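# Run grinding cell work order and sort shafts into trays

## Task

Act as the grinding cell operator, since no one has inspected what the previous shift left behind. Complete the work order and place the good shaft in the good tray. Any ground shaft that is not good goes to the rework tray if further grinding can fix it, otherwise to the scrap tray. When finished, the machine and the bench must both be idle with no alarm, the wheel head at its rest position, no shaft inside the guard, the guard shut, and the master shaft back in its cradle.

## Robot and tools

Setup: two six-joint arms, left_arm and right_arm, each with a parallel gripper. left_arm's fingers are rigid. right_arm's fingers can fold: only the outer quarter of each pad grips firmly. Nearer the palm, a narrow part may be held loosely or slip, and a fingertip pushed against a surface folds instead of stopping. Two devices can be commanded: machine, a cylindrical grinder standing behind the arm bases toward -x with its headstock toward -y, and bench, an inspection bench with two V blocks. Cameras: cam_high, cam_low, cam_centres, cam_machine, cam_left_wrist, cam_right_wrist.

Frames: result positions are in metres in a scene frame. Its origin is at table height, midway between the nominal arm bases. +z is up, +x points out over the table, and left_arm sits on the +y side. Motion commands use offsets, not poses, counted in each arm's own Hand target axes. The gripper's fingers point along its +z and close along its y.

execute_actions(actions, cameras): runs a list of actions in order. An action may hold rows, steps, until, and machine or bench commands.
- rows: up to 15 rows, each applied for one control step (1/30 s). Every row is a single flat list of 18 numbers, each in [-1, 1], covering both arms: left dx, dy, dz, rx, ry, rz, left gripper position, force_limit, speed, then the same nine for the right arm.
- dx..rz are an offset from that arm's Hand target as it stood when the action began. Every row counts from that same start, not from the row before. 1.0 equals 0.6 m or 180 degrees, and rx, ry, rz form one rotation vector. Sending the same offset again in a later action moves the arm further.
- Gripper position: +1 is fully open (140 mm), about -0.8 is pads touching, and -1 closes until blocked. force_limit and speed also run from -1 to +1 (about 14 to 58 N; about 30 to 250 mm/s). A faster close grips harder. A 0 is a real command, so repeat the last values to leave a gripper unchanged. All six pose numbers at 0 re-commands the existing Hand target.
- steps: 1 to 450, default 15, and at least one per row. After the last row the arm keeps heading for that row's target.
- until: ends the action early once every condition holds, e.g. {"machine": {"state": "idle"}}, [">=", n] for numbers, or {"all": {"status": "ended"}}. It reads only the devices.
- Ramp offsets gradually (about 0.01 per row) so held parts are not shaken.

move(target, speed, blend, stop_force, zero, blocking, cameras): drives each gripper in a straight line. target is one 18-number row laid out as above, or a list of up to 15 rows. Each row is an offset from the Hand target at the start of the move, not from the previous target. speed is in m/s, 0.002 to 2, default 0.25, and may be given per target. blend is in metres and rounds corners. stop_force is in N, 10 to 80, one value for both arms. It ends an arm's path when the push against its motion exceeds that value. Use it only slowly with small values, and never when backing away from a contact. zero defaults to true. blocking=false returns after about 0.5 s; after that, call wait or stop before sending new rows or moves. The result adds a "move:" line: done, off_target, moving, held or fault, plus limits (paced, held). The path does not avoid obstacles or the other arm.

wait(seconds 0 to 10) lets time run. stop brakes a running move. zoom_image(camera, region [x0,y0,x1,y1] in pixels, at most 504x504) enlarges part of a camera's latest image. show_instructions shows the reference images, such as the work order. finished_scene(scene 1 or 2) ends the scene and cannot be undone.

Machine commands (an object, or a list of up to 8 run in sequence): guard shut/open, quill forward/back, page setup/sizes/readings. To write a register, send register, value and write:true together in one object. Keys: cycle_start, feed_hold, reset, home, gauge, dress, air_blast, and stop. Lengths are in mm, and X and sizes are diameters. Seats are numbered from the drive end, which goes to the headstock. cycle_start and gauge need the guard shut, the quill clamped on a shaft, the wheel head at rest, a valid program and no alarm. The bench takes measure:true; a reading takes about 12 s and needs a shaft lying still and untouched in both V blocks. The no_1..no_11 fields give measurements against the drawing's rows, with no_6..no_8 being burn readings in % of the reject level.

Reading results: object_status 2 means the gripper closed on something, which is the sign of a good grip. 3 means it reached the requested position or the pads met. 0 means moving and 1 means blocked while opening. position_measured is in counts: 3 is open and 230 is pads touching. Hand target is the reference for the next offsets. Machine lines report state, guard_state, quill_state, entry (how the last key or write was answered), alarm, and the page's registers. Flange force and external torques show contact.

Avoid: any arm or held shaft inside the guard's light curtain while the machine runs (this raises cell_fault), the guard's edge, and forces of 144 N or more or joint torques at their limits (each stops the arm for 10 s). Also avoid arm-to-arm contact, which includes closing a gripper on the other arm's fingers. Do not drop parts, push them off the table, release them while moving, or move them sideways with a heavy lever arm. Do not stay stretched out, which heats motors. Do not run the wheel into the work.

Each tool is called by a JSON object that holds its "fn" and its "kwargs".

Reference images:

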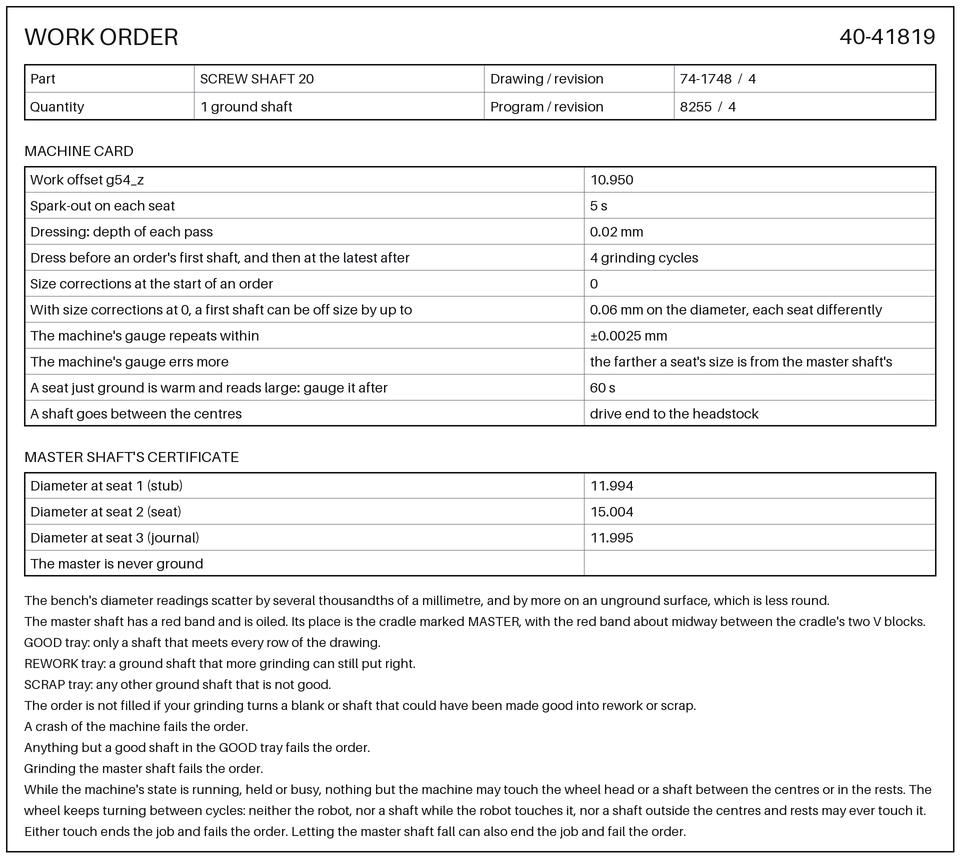

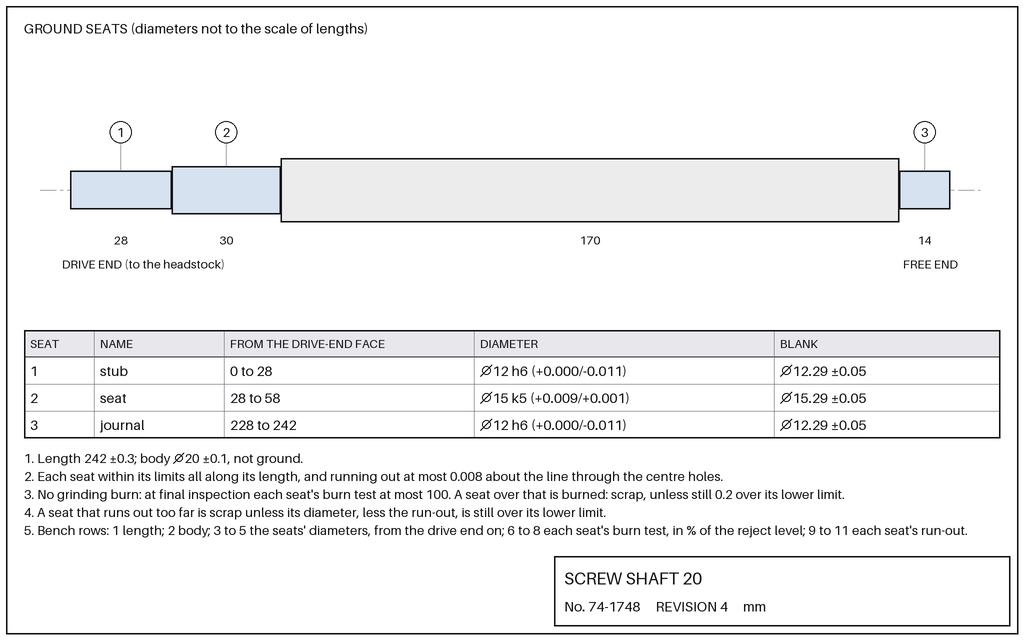

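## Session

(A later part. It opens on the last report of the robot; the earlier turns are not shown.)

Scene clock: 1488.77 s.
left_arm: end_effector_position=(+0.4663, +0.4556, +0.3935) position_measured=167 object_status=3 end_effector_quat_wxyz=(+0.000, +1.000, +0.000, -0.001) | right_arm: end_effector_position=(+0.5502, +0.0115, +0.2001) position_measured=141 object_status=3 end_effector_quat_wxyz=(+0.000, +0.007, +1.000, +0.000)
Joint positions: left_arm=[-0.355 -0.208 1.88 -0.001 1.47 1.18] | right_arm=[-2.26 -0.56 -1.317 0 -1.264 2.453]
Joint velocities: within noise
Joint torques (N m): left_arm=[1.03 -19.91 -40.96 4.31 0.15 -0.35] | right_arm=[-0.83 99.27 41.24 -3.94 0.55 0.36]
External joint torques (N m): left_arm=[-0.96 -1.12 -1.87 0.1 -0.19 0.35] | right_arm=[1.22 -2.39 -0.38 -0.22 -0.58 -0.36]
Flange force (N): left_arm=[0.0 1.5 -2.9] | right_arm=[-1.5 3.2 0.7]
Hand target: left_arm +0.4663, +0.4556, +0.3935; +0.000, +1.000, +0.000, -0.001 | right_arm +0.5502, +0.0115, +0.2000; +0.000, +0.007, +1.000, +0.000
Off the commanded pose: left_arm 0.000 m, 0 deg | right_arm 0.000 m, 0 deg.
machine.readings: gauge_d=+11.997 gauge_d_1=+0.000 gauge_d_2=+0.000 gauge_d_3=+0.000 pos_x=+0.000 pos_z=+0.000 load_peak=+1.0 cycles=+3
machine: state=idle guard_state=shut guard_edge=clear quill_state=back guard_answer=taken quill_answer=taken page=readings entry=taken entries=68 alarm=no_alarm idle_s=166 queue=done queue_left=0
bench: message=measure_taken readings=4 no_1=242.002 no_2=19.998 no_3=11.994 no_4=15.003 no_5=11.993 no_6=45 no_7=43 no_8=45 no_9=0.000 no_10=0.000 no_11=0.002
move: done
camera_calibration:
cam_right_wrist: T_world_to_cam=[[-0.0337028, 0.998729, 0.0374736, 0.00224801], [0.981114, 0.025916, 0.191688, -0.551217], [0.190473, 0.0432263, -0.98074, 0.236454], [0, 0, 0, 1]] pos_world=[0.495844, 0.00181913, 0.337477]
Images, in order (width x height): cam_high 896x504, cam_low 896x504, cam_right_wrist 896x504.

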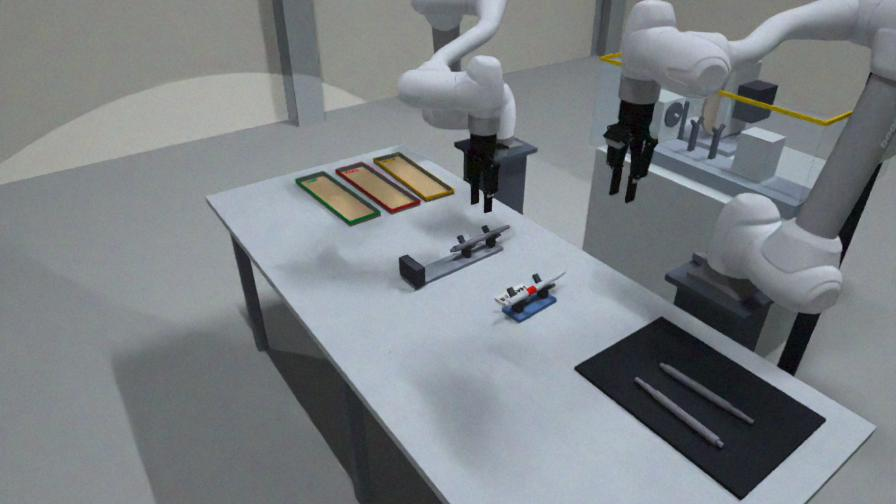

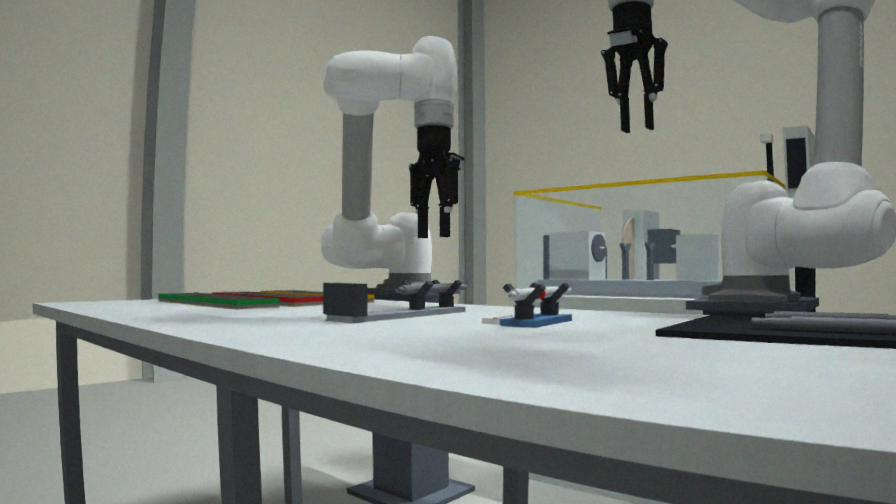

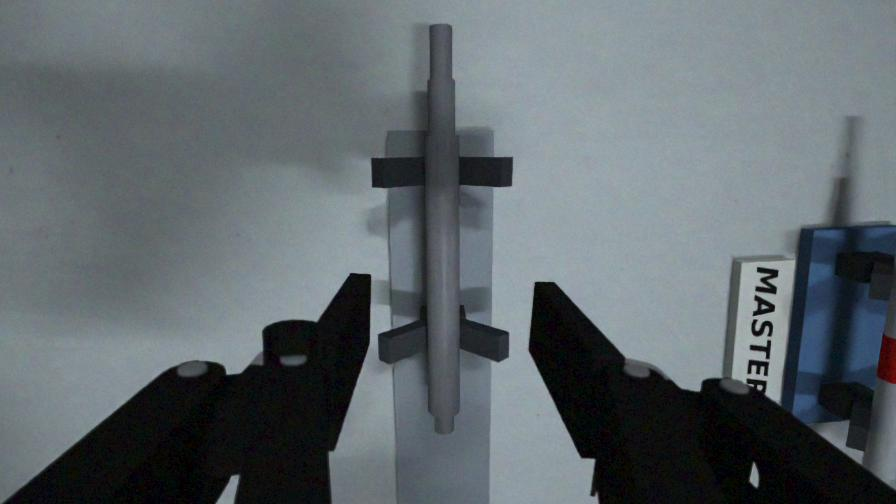

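{"fn": "move", "kwargs": {"target": [[0,0,0,0,0,0,-0.3,0,-1,0,0,0.15,0,0,0,-0.1,0,-1],[0,0,0,0,0,0,-0.3,0,-1,0,0,0.1992,0,0,0,-0.1,0,-1]], "speed": [0.15,0.06], "cameras": ["cam_right_wrist"]}}

{"fn": "execute_actions", "kwargs": {"actions": [{"rows":[[0,0,0,0,0,0,-0.3,0,-1,0,0,0,0,0,0,-1,0,-1]],"steps":65}], "cameras": ["cam_right_wrist"]}}

Scene clock: 1496.70 s.
left_arm: end_effector_position=(+0.4663, +0.4556, +0.3935) position_measured=167 object_status=3 end_effector_quat_wxyz=(+0.000, +1.000, +0.000, -0.001) | right_arm: end_effector_position=(+0.5503, +0.0115, +0.0805) position_measured=141 object_status=3 end_effector_quat_wxyz=(+0.000, +0.007, +1.000, +0.000)
Joint positions: left_arm=[-0.355 -0.208 1.88 -0.001 1.47 1.18] | right_arm=[-2.261 -0.636 -1.422 0 -1.083 2.453]
Joint velocities: within noise
Joint torques (N m): left_arm=[1.16 -20.54 -40.85 4.26 0.13 -0.35] | right_arm=[-1.2 102.88 38.41 -3.65 0.5 0.36]
External joint torques (N m): left_arm=[-1.03 -0.56 -1.93 0.14 -0.18 0.35] | right_arm=[1.65 -3.32 -0.86 -0.17 -0.53 -0.36]
Flange force (N): left_arm=[0.9 2.0 -3.0] | right_arm=[-1.0 3.3 2.4]
Hand target: left_arm +0.4663, +0.4556, +0.3935; +0.000, +1.000, +0.000, -0.001 | right_arm +0.5503, +0.0115, +0.0804; +0.000, +0.007, +1.000, +0.000
Off the commanded pose: left_arm 0.000 m, 0 deg | right_arm 0.000 m, 0 deg.
machine.readings: gauge_d=+11.997 gauge_d_1=+0.000 gauge_d_2=+0.000 gauge_d_3=+0.000 pos_x=+0.000 pos_z=+0.000 load_peak=+1.0 cycles=+3
machine: state=idle guard_state=shut guard_edge=clear quill_state=back guard_answer=taken quill_answer=taken page=readings entry=taken entries=68 alarm=no_alarm idle_s=174 queue=done queue_left=0
bench: message=measure_taken readings=4 no_1=242.002 no_2=19.998 no_3=11.994 no_4=15.003 no_5=11.993 no_6=45 no_7=43 no_8=45 no_9=0.000 no_10=0.000 no_11=0.002
move: done
camera_calibration:
cam_right_wrist: T_world_to_cam=[[-0.0337809, 0.998731, 0.0373591, 0.00679661], [0.98113, 0.0260187, 0.191592, -0.528377], [0.190377, 0.0431263, -0.980763, 0.119191], [0, 0, 0, 1]] pos_world=[0.495945, 0.00181944, 0.217877]
Images, in order (width x height): cam_right_wrist 896x504.

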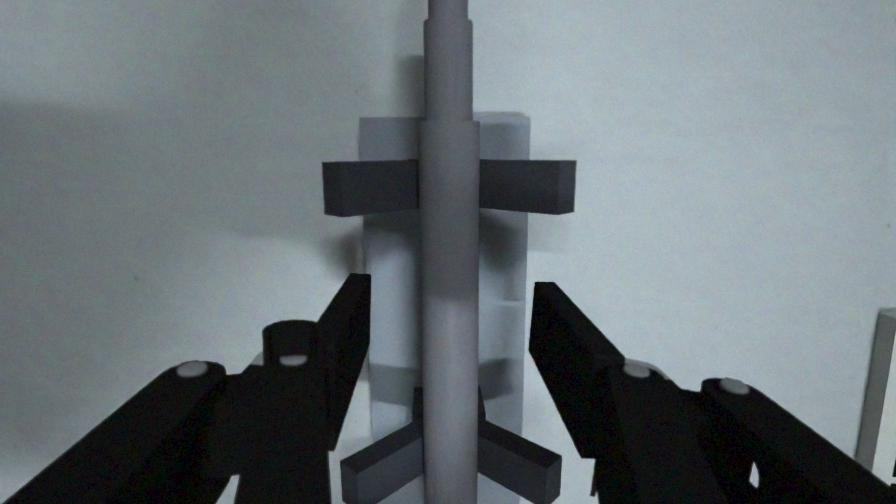

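Scene clock: 1499.07 s.
left_arm: end_effector_position=(+0.4663, +0.4556, +0.3935) position_measured=167 object_status=3 end_effector_quat_wxyz=(+0.000, +1.000, +0.000, -0.001) | right_arm: end_effector_position=(+0.5503, +0.0115, +0.0804) position_measured=201 object_status=2 end_effector_quat_wxyz=(+0.000, +0.007, +1.000, +0.000)
Joint positions: left_arm=[-0.355 -0.208 1.88 -0.001 1.47 1.18] | right_arm=[-2.261 -0.636 -1.422 0 -1.083 2.453]
Joint velocities: within noise
Joint torques (N m): left_arm=[0.8 -20.05 -41 4.36 0.14 -0.39] | right_arm=[12.44 90.36 44.4 1.48 8.64 1.1]
External joint torques (N m): left_arm=[-0.73 -1 -1.87 0.05 -0.18 0.39] | right_arm=[-12.13 9.82 -6.66 -5.32 -8.67 -1.1]
Flange force (N): left_arm=[0.5 1.0 -2.9] | right_arm=[2.6 -25.9 -15.5]
Hand target: left_arm +0.4663, +0.4556, +0.3935; +0.000, +1.000, +0.000, -0.001 | right_arm +0.5503, +0.0115, +0.0804; +0.000, +0.007, +1.000, +0.000
Off the commanded pose: left_arm 0.000 m, 0 deg | right_arm 0.000 m, 0 deg.
machine.readings: gauge_d=+11.997 gauge_d_1=+0.000 gauge_d_2=+0.000 gauge_d_3=+0.000 pos_x=+0.000 pos_z=+0.000 load_peak=+1.0 cycles=+3
machine: state=idle guard_state=shut guard_edge=clear quill_state=back guard_answer=taken quill_answer=taken page=readings entry=taken entries=68 alarm=no_alarm idle_s=176 queue=done queue_left=0
bench: message=measure_taken readings=4 no_1=242.002 no_2=19.998 no_3=11.994 no_4=15.003 no_5=11.993 no_6=45 no_7=43 no_8=45 no_9=0.000 no_10=0.000 no_11=0.002
camera_calibration:
cam_right_wrist: T_world_to_cam=[[-0.0337579, 0.998735, 0.037262, 0.00680632], [0.98113, 0.0260148, 0.19159, -0.528377], [0.190378, 0.0430265, -0.980768, 0.119192], [0, 0, 0, 1]] pos_world=[0.495945, 0.00181949, 0.217877]
Images, in order (width x height): cam_right_wrist 896x504.

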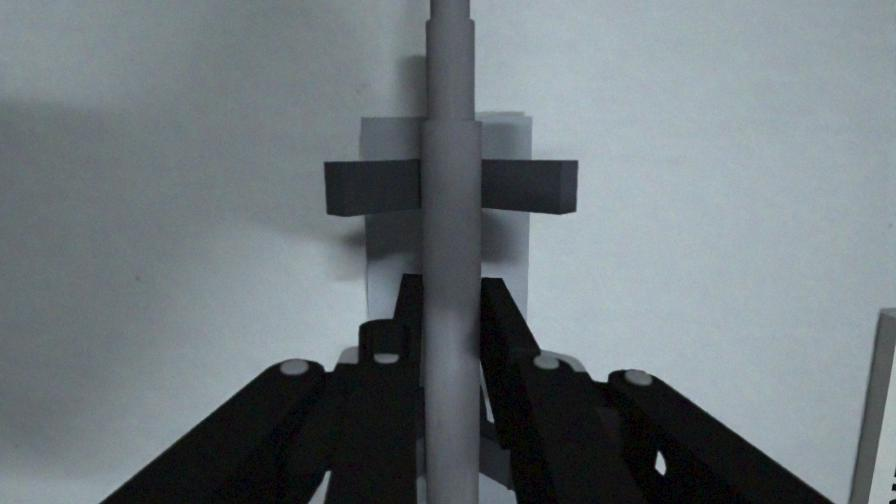

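{"fn": "move", "kwargs": {"target": [[0,0,0,0,0,0,-0.3,0,-1,0,-0.002,-0.003,0,0,0,-1,0,-1],[0,0,0,0,0,0,-0.3,0,-1,0,-0.002,-0.12,0,0,0,-1,0,-1],[0,0,0,0,0,0,-0.3,0,-1,0,-0.002,-0.43,0,0,0,-1,0,-1]], "speed": [0.03,0.06,0.2], "blend": [0,0.02,0], "cameras": ["cam_high","cam_right_wrist"]}}

{"fn": "move", "kwargs": {"target": [[0,0,0,0,0,0,-0.3,0,-1,-0.15,-0.4,-0.03,0,0,0,-1,0,-1],[0,0,0,0,0,0,-0.3,0,-1,-0.25,-0.8525,-0.03,0,0,0.5,-1,0,-1]], "speed": [0.25,0.25], "blend": [0.1,0], "cameras": ["cam_high","cam_right_wrist"]}}

Scene clock: 1510.63 s.
left_arm: end_effector_position=(+0.4663, +0.4556, +0.3935) position_measured=167 object_status=3 end_effector_quat_wxyz=(+0.000, +1.000, +0.000, -0.001) | right_arm: end_effector_position=(+0.5501, +0.0102, +0.3385) position_measured=203 object_status=2 end_effector_quat_wxyz=(+0.000, +0.007, +1.000, +0.000)
Joint positions: left_arm=[-0.355 -0.208 1.88 -0.001 1.47 1.18] | right_arm=[-2.261 -0.513 -1.139 0 -1.489 2.452]
Joint velocities: within noise
Joint torques (N m): left_arm=[1.24 -20.29 -41.07 4.36 0.18 -0.35] | right_arm=[-0.8 100.53 46.42 -4.19 0.57 0.35]
External joint torques (N m): left_arm=[-1.17 -0.76 -1.78 0.05 -0.22 0.35] | right_arm=[0.92 -5.93 -3.79 -0.15 -0.61 -0.35]
Flange force (N): left_arm=[0.3 2.1 -2.7] | right_arm=[0.0 1.0 5.8]
Hand target: left_arm +0.4663, +0.4556, +0.3935; +0.000, +1.000, +0.000, -0.001 | right_arm +0.5501, +0.0103, +0.3384; +0.000, +0.007, +1.000, +0.000
Off the commanded pose: left_arm 0.000 m, 0 deg | right_arm 0.000 m, 0 deg.
machine.readings: gauge_d=+11.997 gauge_d_1=+0.000 gauge_d_2=+0.000 gauge_d_3=+0.000 pos_x=+0.000 pos_z=+0.000 load_peak=+1.0 cycles=+3
machine: state=idle guard_state=shut guard_edge=clear quill_state=back guard_answer=taken quill_answer=taken page=readings entry=taken entries=68 alarm=no_alarm idle_s=188 queue=done queue_left=0
bench: message=measure_taken readings=4 no_1=242.002 no_2=19.998 no_3=11.994 no_4=15.003 no_5=11.993 no_6=45 no_7=43 no_8=45 no_9=0.000 no_10=0.000 no_11=0.002
move: done
camera_calibration:
cam_right_wrist: T_world_to_cam=[[-0.0337607, 0.998735, 0.037258, -0.0015124], [0.981112, 0.0260141, 0.191686, -0.577613], [0.190474, 0.0430257, -0.980749, 0.372268], [0, 0, 0, 1]] pos_world=[0.495745, 0.000519488, 0.475878]
Images, in order (width x height): cam_high 896x504, cam_right_wrist 896x504.

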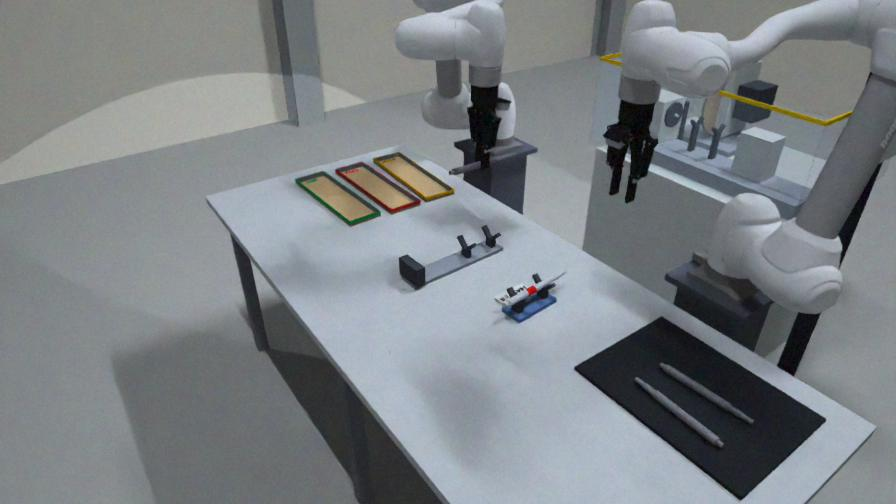

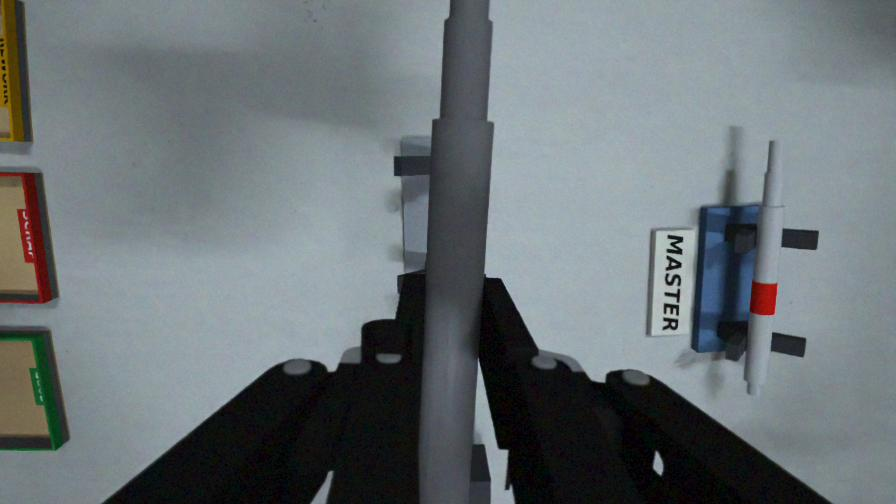

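Scene clock: 1515.20 s.
left_arm: end_effector_position=(+0.4663, +0.4556, +0.3935) position_measured=167 object_status=3 end_effector_quat_wxyz=(+0.000, +1.000, +0.000, -0.001) | right_arm: end_effector_position=(+0.6934, -0.5031, +0.3565) position_measured=203 object_status=2 end_effector_quat_wxyz=(+0.000, +0.712, +0.702, +0.000)
Joint positions: left_arm=[-0.355 -0.208 1.88 -0.001 1.47 1.18] | right_arm=[-2.917 -0.299 -1.415 0 -1.428 3.367]
Joint velocities: within noise
Joint torques (N m): left_arm=[1.12 -20.1 -40.87 4.36 0.11 -0.35] | right_arm=[-1.01 79.43 45.65 -4.08 0.6 0.39]
External joint torques (N m): left_arm=[-0.97 -1.01 -1.96 0.06 -0.15 0.35] | right_arm=[1.37 -6.29 -3.43 -0.19 -0.59 -0.39]
Flange force (N): left_arm=[0.3 1.6 -3.2] | right_arm=[1.8 2.8 5.6]
Hand target: left_arm +0.4663, +0.4556, +0.3935; +0.000, +1.000, +0.000, -0.001 | right_arm +0.6934, -0.5032, +0.3565; +0.000, +0.712, +0.702, +0.000
Off the commanded pose: left_arm 0.000 m, 0 deg | right_arm 0.000 m, 0 deg.
machine.readings: gauge_d=+11.997 gauge_d_1=+0.000 gauge_d_2=+0.000 gauge_d_3=+0.000 pos_x=+0.000 pos_z=+0.000 load_peak=+1.0 cycles=+3
machine: state=idle guard_state=shut guard_edge=clear quill_state=back guard_answer=taken quill_answer=taken page=readings entry=taken entries=68 alarm=no_alarm idle_s=192 queue=done queue_left=0
bench: message=measure_taken readings=4 no_1=242.002 no_2=19.998 no_3=11.994 no_4=15.003 no_5=11.993 no_6=45 no_7=43 no_8=45 no_9=0.000 no_10=0.000 no_11=0.002
move: done
camera_calibration:
cam_right_wrist: T_world_to_cam=[[0.998712, 0.03375, 0.0378948, -0.686305], [0.0259219, -0.981288, 0.190793, -0.552512], [0.0436249, -0.189564, -0.980899, 0.369612], [0, 0, 0, 1]] pos_world=[0.683619, -0.448946, 0.493975]
Images, in order (width x height): cam_high 896x504, cam_right_wrist 896x504.

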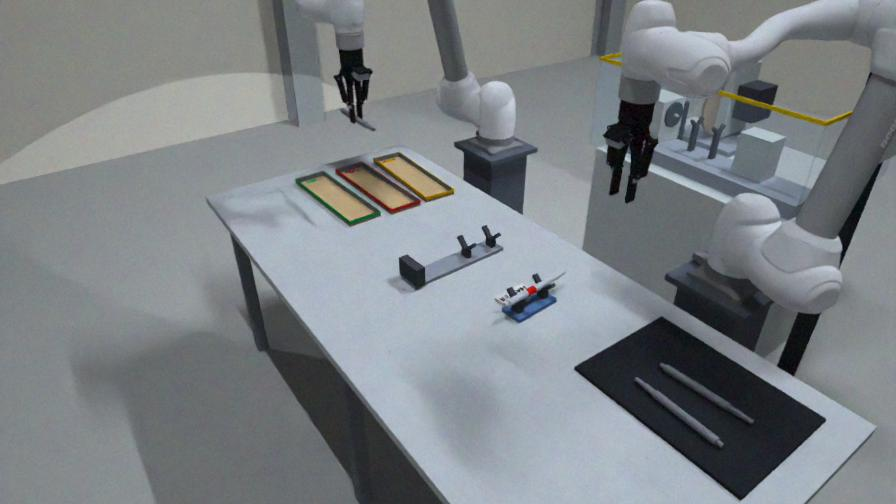

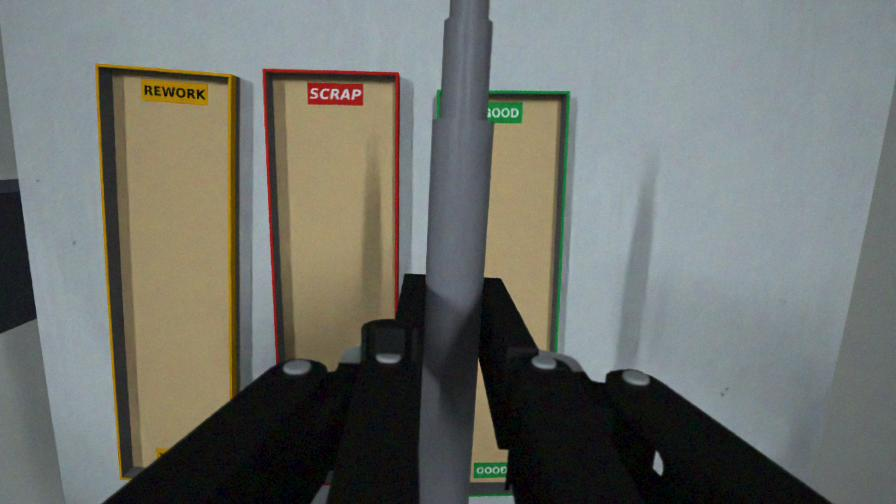

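{"fn": "move", "kwargs": {"target": [[0,0,0,0,0,0,-0.3,0,-1,-0.1515,0.1098,0.1,0,0,-0.0085,-1,0,-1],[0,0,0,0,0,0,-0.3,0,-1,-0.1515,0.1098,0.4675,0,0,-0.0085,-1,0,-1]], "speed": [0.2,0.15], "blend": [0.02,0], "cameras": ["cam_right_wrist"]}}

{"fn": "move", "kwargs": {"target": [0,0,0,0,0,0,-0.3,0,-1,0,0,0.08,0,0,0,-1,0,-1], "speed": 0.01, "stop_force": 10, "cameras": ["cam_high","cam_right_wrist"]}}

Scene clock: 1533.97 s.
left_arm: end_effector_position=(+0.4663, +0.4556, +0.3935) position_measured=167 object_status=3 end_effector_quat_wxyz=(+0.000, +1.000, +0.000, -0.001) | right_arm: end_effector_position=(+0.7583, -0.5949, +0.0761) position_measured=203 object_status=2 end_effector_quat_wxyz=(+0.000, +0.702, +0.712, +0.000)
Joint positions: left_arm=[-0.355 -0.208 1.88 -0.001 1.47 1.18] | right_arm=[-3.048 -0.54 -1.595 0 -1.006 3.209]
Joint velocities: within noise
Joint torques (N m): left_arm=[0.94 -20.73 -40.84 4.37 0.2 -0.33] | right_arm=[-1.13 96.67 38.82 -3.52 0.51 0.36]
External joint torques (N m): left_arm=[-0.86 -0.28 -1.93 0.03 -0.24 0.33] | right_arm=[0.81 -6 -2.68 -0.15 -0.52 -0.36]
Flange force (N): left_arm=[1.6 1.8 -2.8] | right_arm=[0.6 2.5 6.2]
Hand target: left_arm +0.4663, +0.4556, +0.3935; +0.000, +1.000, +0.000, -0.001 | right_arm +0.7582, -0.5949, +0.0760; +0.000, +0.702, +0.712, +0.000
Off the commanded pose: left_arm 0.000 m, 0 deg | right_arm 0.000 m, 0 deg.
machine.readings: gauge_d=+11.997 gauge_d_1=+0.000 gauge_d_2=+0.000 gauge_d_3=+0.000 pos_x=+0.000 pos_z=+0.000 load_peak=+1.0 cycles=+3
machine: state=idle guard_state=shut guard_edge=clear quill_state=back guard_answer=taken quill_answer=taken page=readings entry=taken entries=68 alarm=no_alarm idle_s=211 queue=done queue_left=0
bench: message=measure_taken readings=4 no_1=242.002 no_2=19.998 no_3=11.994 no_4=15.003 no_5=11.993 no_6=45 no_7=43 no_8=45 no_9=0.000 no_10=0.000 no_11=0.002
move: done
camera_calibration:
cam_right_wrist: T_world_to_cam=[[0.997456, 0.060379, 0.0378987, -0.720609], [0.0520766, -0.980203, 0.191023, -0.609962], [0.0486822, -0.188563, -0.980854, 0.0711101], [0, 0, 0, 1]] pos_world=[0.747079, -0.540968, 0.213576]
Images, in order (width x height): cam_right_wrist 896x504.

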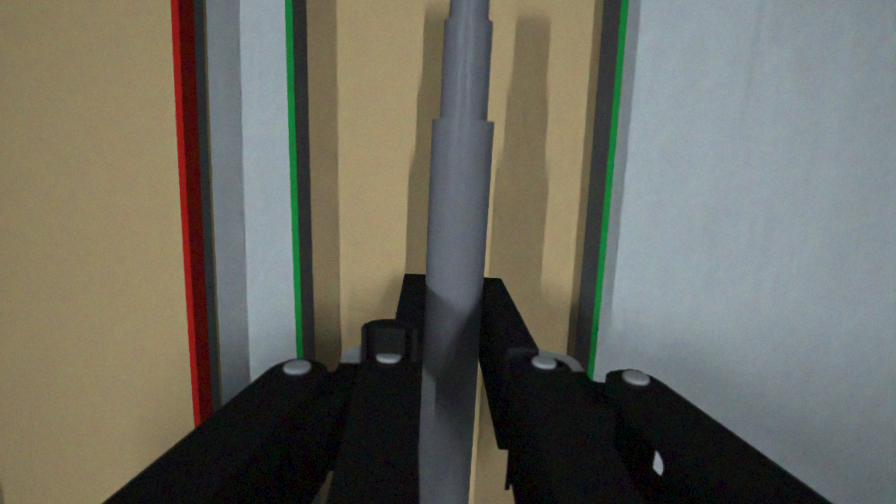

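Scene clock: 1538.40 s.
left_arm: end_effector_position=(+0.4663, +0.4556, +0.3935) position_measured=167 object_status=3 end_effector_quat_wxyz=(+0.000, +1.000, +0.000, -0.001) | right_arm: end_effector_position=(+0.7583, -0.5949, +0.0375) position_measured=203 object_status=2 end_effector_quat_wxyz=(+0.000, +0.702, +0.712, +0.000)
Joint positions: left_arm=[-0.355 -0.208 1.88 -0.001 1.47 1.18] | right_arm=[-3.048 -0.575 -1.619 0 -0.947 3.209]
Joint velocities: within noise
Joint torques (N m): left_arm=[1.21 -20.42 -40.84 4.35 0.13 -0.29] | right_arm=[-0.68 75.88 29.27 -3.38 2.93 0.34]
External joint torques (N m): left_arm=[-1.11 -0.59 -1.98 0.06 -0.17 0.29] | right_arm=[1.54 16.05 5.41 -0.12 -2.93 -0.34]
Flange force (N): left_arm=[0.8 2.3 -3.1] | right_arm=[1.4 -5.9 -22.6]
Hand target: left_arm +0.4663, +0.4556, +0.3935; +0.000, +1.000, +0.000, -0.001 | right_arm +0.7583, -0.5949, +0.0375; +0.000, +0.702, +0.712, +0.000 (not the last commanded pose)
Off the commanded pose: left_arm 0.000 m, 0 deg | right_arm 0.010 m, 0 deg.
machine.readings: gauge_d=+11.997 gauge_d_1=+0.000 gauge_d_2=+0.000 gauge_d_3=+0.000 pos_x=+0.000 pos_z=+0.000 load_peak=+1.0 cycles=+3
machine: state=idle guard_state=shut guard_edge=clear quill_state=back guard_answer=taken quill_answer=taken page=readings entry=taken entries=68 alarm=no_alarm idle_s=215 queue=done queue_left=0
bench: message=measure_taken readings=4 no_1=242.002 no_2=19.998 no_3=11.994 no_4=15.003 no_5=11.993 no_6=45 no_7=43 no_8=45 no_9=0.000 no_10=0.000 no_11=0.002
move: contact (right_arm)
camera_calibration:
cam_right_wrist: T_world_to_cam=[[0.997456, 0.060379, 0.0378987, -0.719147], [0.0520766, -0.980203, 0.191023, -0.602588], [0.0486822, -0.188563, -0.980854, 0.0332491], [0, 0, 0, 1]] pos_world=[0.747079, -0.540968, 0.174976]
Images, in order (width x height): cam_high 896x504, cam_right_wrist 896x504.

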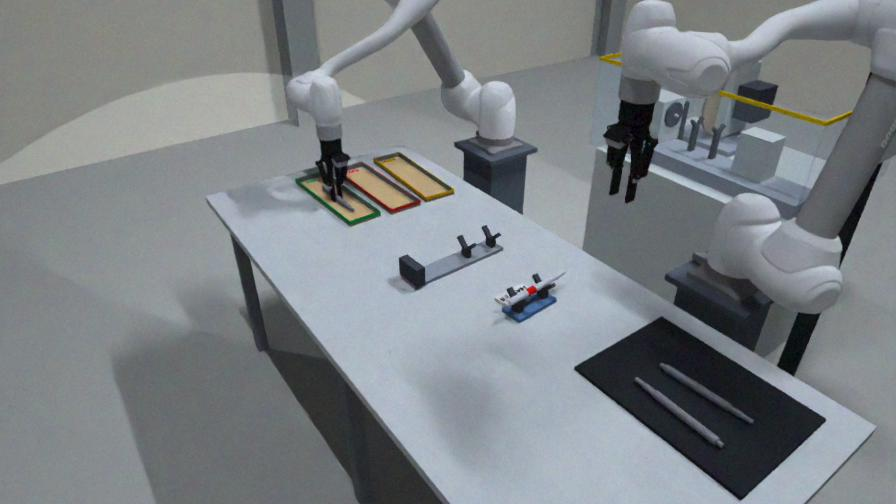

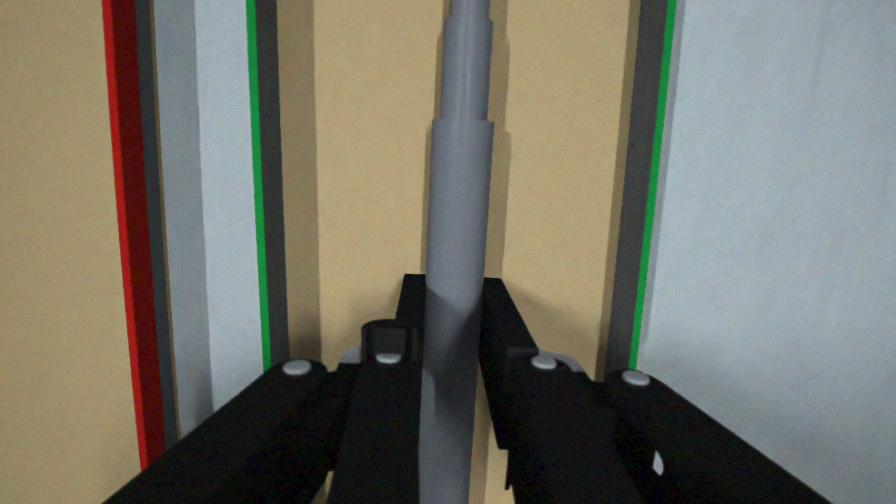

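{"fn": "execute_actions", "kwargs": {"actions": [{"rows":[[0,0,0,0,0,0,-0.3,0,-1,0,0,-0.001,0,0,0,-1,0,-1]],"steps":10},{"rows":[[0,0,0,0,0,0,-0.3,0,-1,0,0,0,0,0,0,-0.35,0,-1]],"steps":40}], "cameras": ["cam_right_wrist"]}}

{"fn": "move", "kwargs": {"target": [[0,0,0,0,0,0,-0.3,0,-1,0,0,-0.12,0,0,0,-0.35,0,-1],[0,0,0,0,0,0,-0.3,0,-1,0,0,-0.5,0,0,0,-0.35,0,-1]], "speed": [0.06,0.2], "cameras": ["cam_high","cam_right_wrist","cam_centres"]}}

{"fn": "zoom_image", "kwargs": {"camera": "cam_high", "region": [440, 210, 600, 340]}}

Scene clock: 1547.13 s.
left_arm: end_effector_position=(+0.4663, +0.4556, +0.3935) position_measured=167 object_status=3 end_effector_quat_wxyz=(+0.000, +1.000, +0.000, -0.001) | right_arm: end_effector_position=(+0.7583, -0.5949, +0.0382) position_measured=173 object_status=3 end_effector_quat_wxyz=(+0.000, +0.702, +0.712, +0.000)
Joint positions: left_arm=[-0.355 -0.208 1.88 -0.001 1.47 1.18] | right_arm=[-3.048 -0.574 -1.619 0 -0.948 3.209]
Joint velocities: within noise
Joint torques (N m): left_arm=[1.19 -20.13 -40.99 4.36 0.18 -0.35] | right_arm=[-0.66 94.4 35.41 -3.38 0.57 0.36]
External joint torques (N m): left_arm=[-1.08 -0.85 -1.84 0.06 -0.23 0.35] | right_arm=[0.65 -1.89 -0.58 -0.15 -0.57 -0.36]
External joint torques at the end of the 1st action: left_arm=[-1.02 -0.82 -1.67 0.07 -0.17 0.37] | right_arm=[1.99 -3.45 -1.41 0.14 -0.46 -0.33]
Flange force (N): left_arm=[0.3 1.9 -2.8] | right_arm=[0.4 1.7 1.2]
Flange force at the end of the 1st action (N): left_arm=[0.2 1.7 -2.6] | right_arm=[2.1 1.6 3.4]
Hand target: left_arm +0.4663, +0.4556, +0.3935; +0.000, +1.000, +0.000, -0.001 | right_arm +0.7583, -0.5949, +0.0381; +0.000, +0.702, +0.712, +0.000
Off the commanded pose: left_arm 0.000 m, 0 deg | right_arm 0.000 m, 0 deg.
machine.readings: gauge_d=+11.997 gauge_d_1=+0.000 gauge_d_2=+0.000 gauge_d_3=+0.000 pos_x=+0.000 pos_z=+0.000 load_peak=+1.0 cycles=+3
machine: state=idle guard_state=shut guard_edge=clear quill_state=back guard_answer=taken quill_answer=taken page=readings entry=taken entries=68 alarm=no_alarm idle_s=224 queue=done queue_left=0
bench: message=measure_taken readings=4 no_1=242.002 no_2=19.998 no_3=11.994 no_4=15.003 no_5=11.993 no_6=45 no_7=43 no_8=45 no_9=0.000 no_10=0.000 no_11=0.002
camera_calibration:
cam_right_wrist: T_world_to_cam=[[0.997456, 0.060379, 0.0378987, -0.719269], [0.0520766, -0.980203, 0.191023, -0.602708], [0.0486822, -0.188563, -0.980854, 0.0338328], [0, 0, 0, 1]] pos_world=[0.747179, -0.540968, 0.175576]
Images, in order (width x height): cam_right_wrist 896x504.

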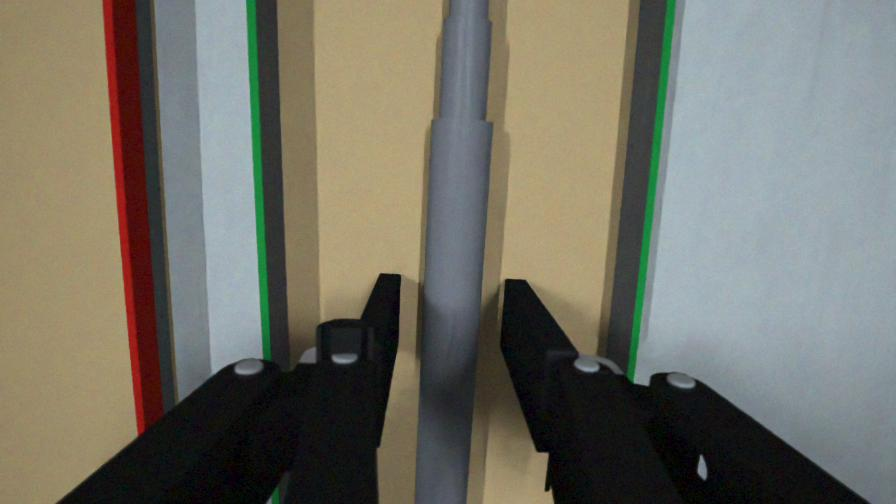

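Scene clock: 1549.87 s.
left_arm: end_effector_position=(+0.4663, +0.4556, +0.3935) position_measured=167 object_status=3 end_effector_quat_wxyz=(+0.000, +1.000, +0.000, -0.001) | right_arm: end_effector_position=(+0.7581, -0.5949, +0.3382) position_measured=173 object_status=3 end_effector_quat_wxyz=(+0.000, +0.702, +0.712, +0.000)
Joint positions: left_arm=[-0.355 -0.208 1.88 -0.001 1.47 1.18] | right_arm=[-3.048 -0.393 -1.318 0 -1.43 3.209]
Joint velocities: within noise
Joint torques (N m): left_arm=[1.13 -20.01 -40.89 4.36 0.16 -0.35] | right_arm=[-0.95 86.89 42.08 -4.06 0.54 0.36]
External joint torques (N m): left_arm=[-1 -1.06 -1.93 0.05 -0.21 0.35] | right_arm=[0.96 -4.13 0.27 -0.24 -0.54 -0.36]
Flange force (N): left_arm=[0.2 1.6 -3.0] | right_arm=[0.9 7.8 -0.4]
Hand target: left_arm +0.4663, +0.4556, +0.3935; +0.000, +1.000, +0.000, -0.001 | right_arm +0.7581, -0.5949, +0.3381; +0.000, +0.702, +0.712, +0.000
Off the commanded pose: left_arm 0.000 m, 0 deg | right_arm 0.000 m, 0 deg.
machine.readings: gauge_d=+11.997 gauge_d_1=+0.000 gauge_d_2=+0.000 gauge_d_3=+0.000 pos_x=+0.000 pos_z=+0.000 load_peak=+1.0 cycles=+3
machine: state=idle guard_state=shut guard_edge=clear quill_state=back guard_answer=taken quill_answer=taken page=readings entry=taken entries=68 alarm=no_alarm idle_s=227 queue=done queue_left=0
bench: message=measure_taken readings=4 no_1=242.002 no_2=19.998 no_3=11.994 no_4=15.003 no_5=11.993 no_6=45 no_7=43 no_8=45 no_9=0.000 no_10=0.000 no_11=0.002
move: done
camera_calibration:
cam_right_wrist: T_world_to_cam=[[0.997451, 0.0603987, 0.0379964, -0.730375], [0.0520773, -0.980202, 0.191028, -0.660021], [0.048782, -0.188563, -0.980849, 0.328125], [0, 0, 0, 1]] pos_world=[0.746879, -0.540968, 0.475675]
Images, in order (width x height): cam_high 896x504, cam_centres 896x504, cam_right_wrist 896x504.

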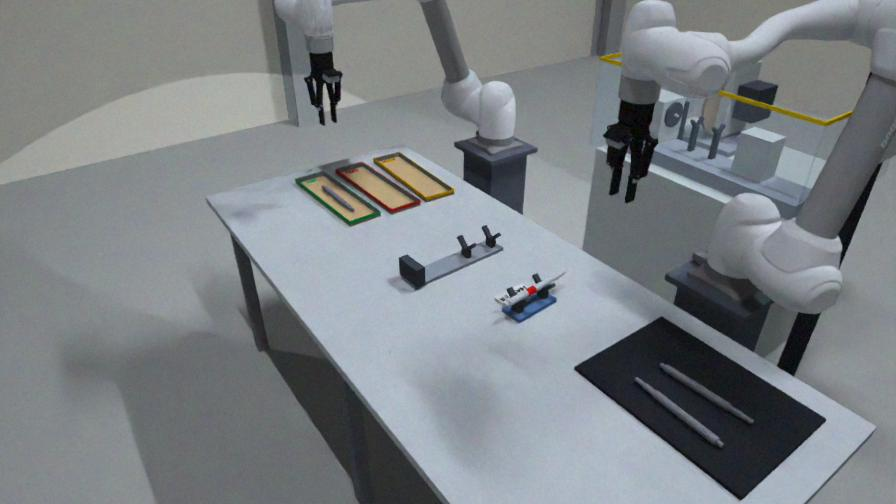

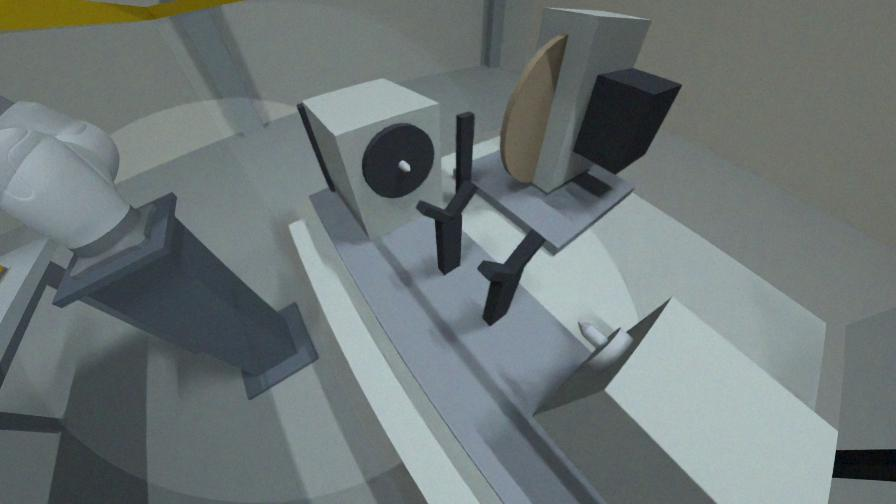

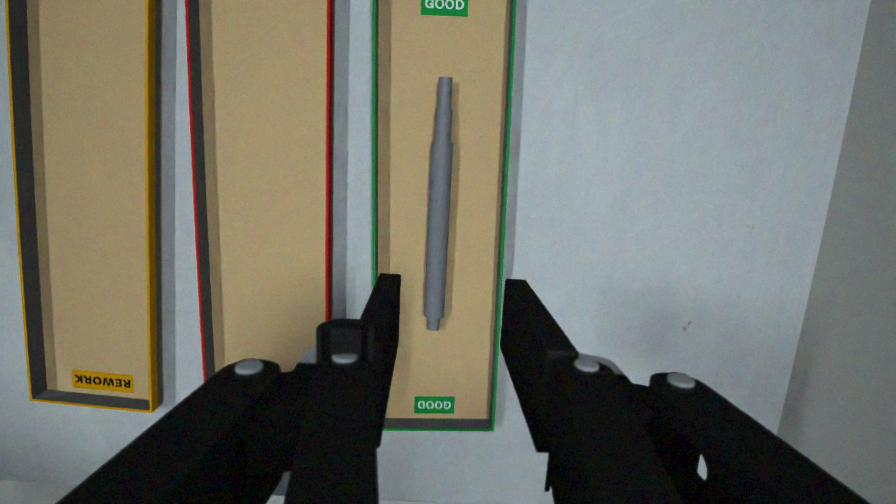

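Scaled by 3.150 from the camera's 896x504 image, which has a finer 1280x720 frame.

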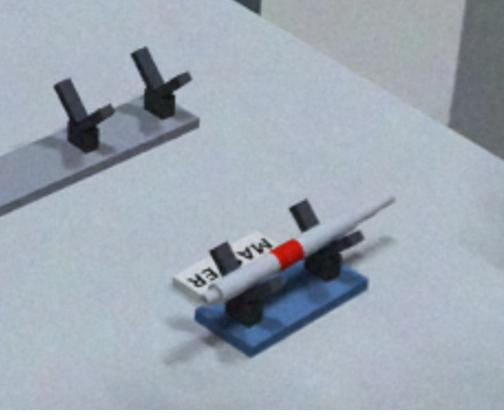

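{"fn": "finished_scene", "kwargs": {"scene": 2}}

The scene is finished: the task was done.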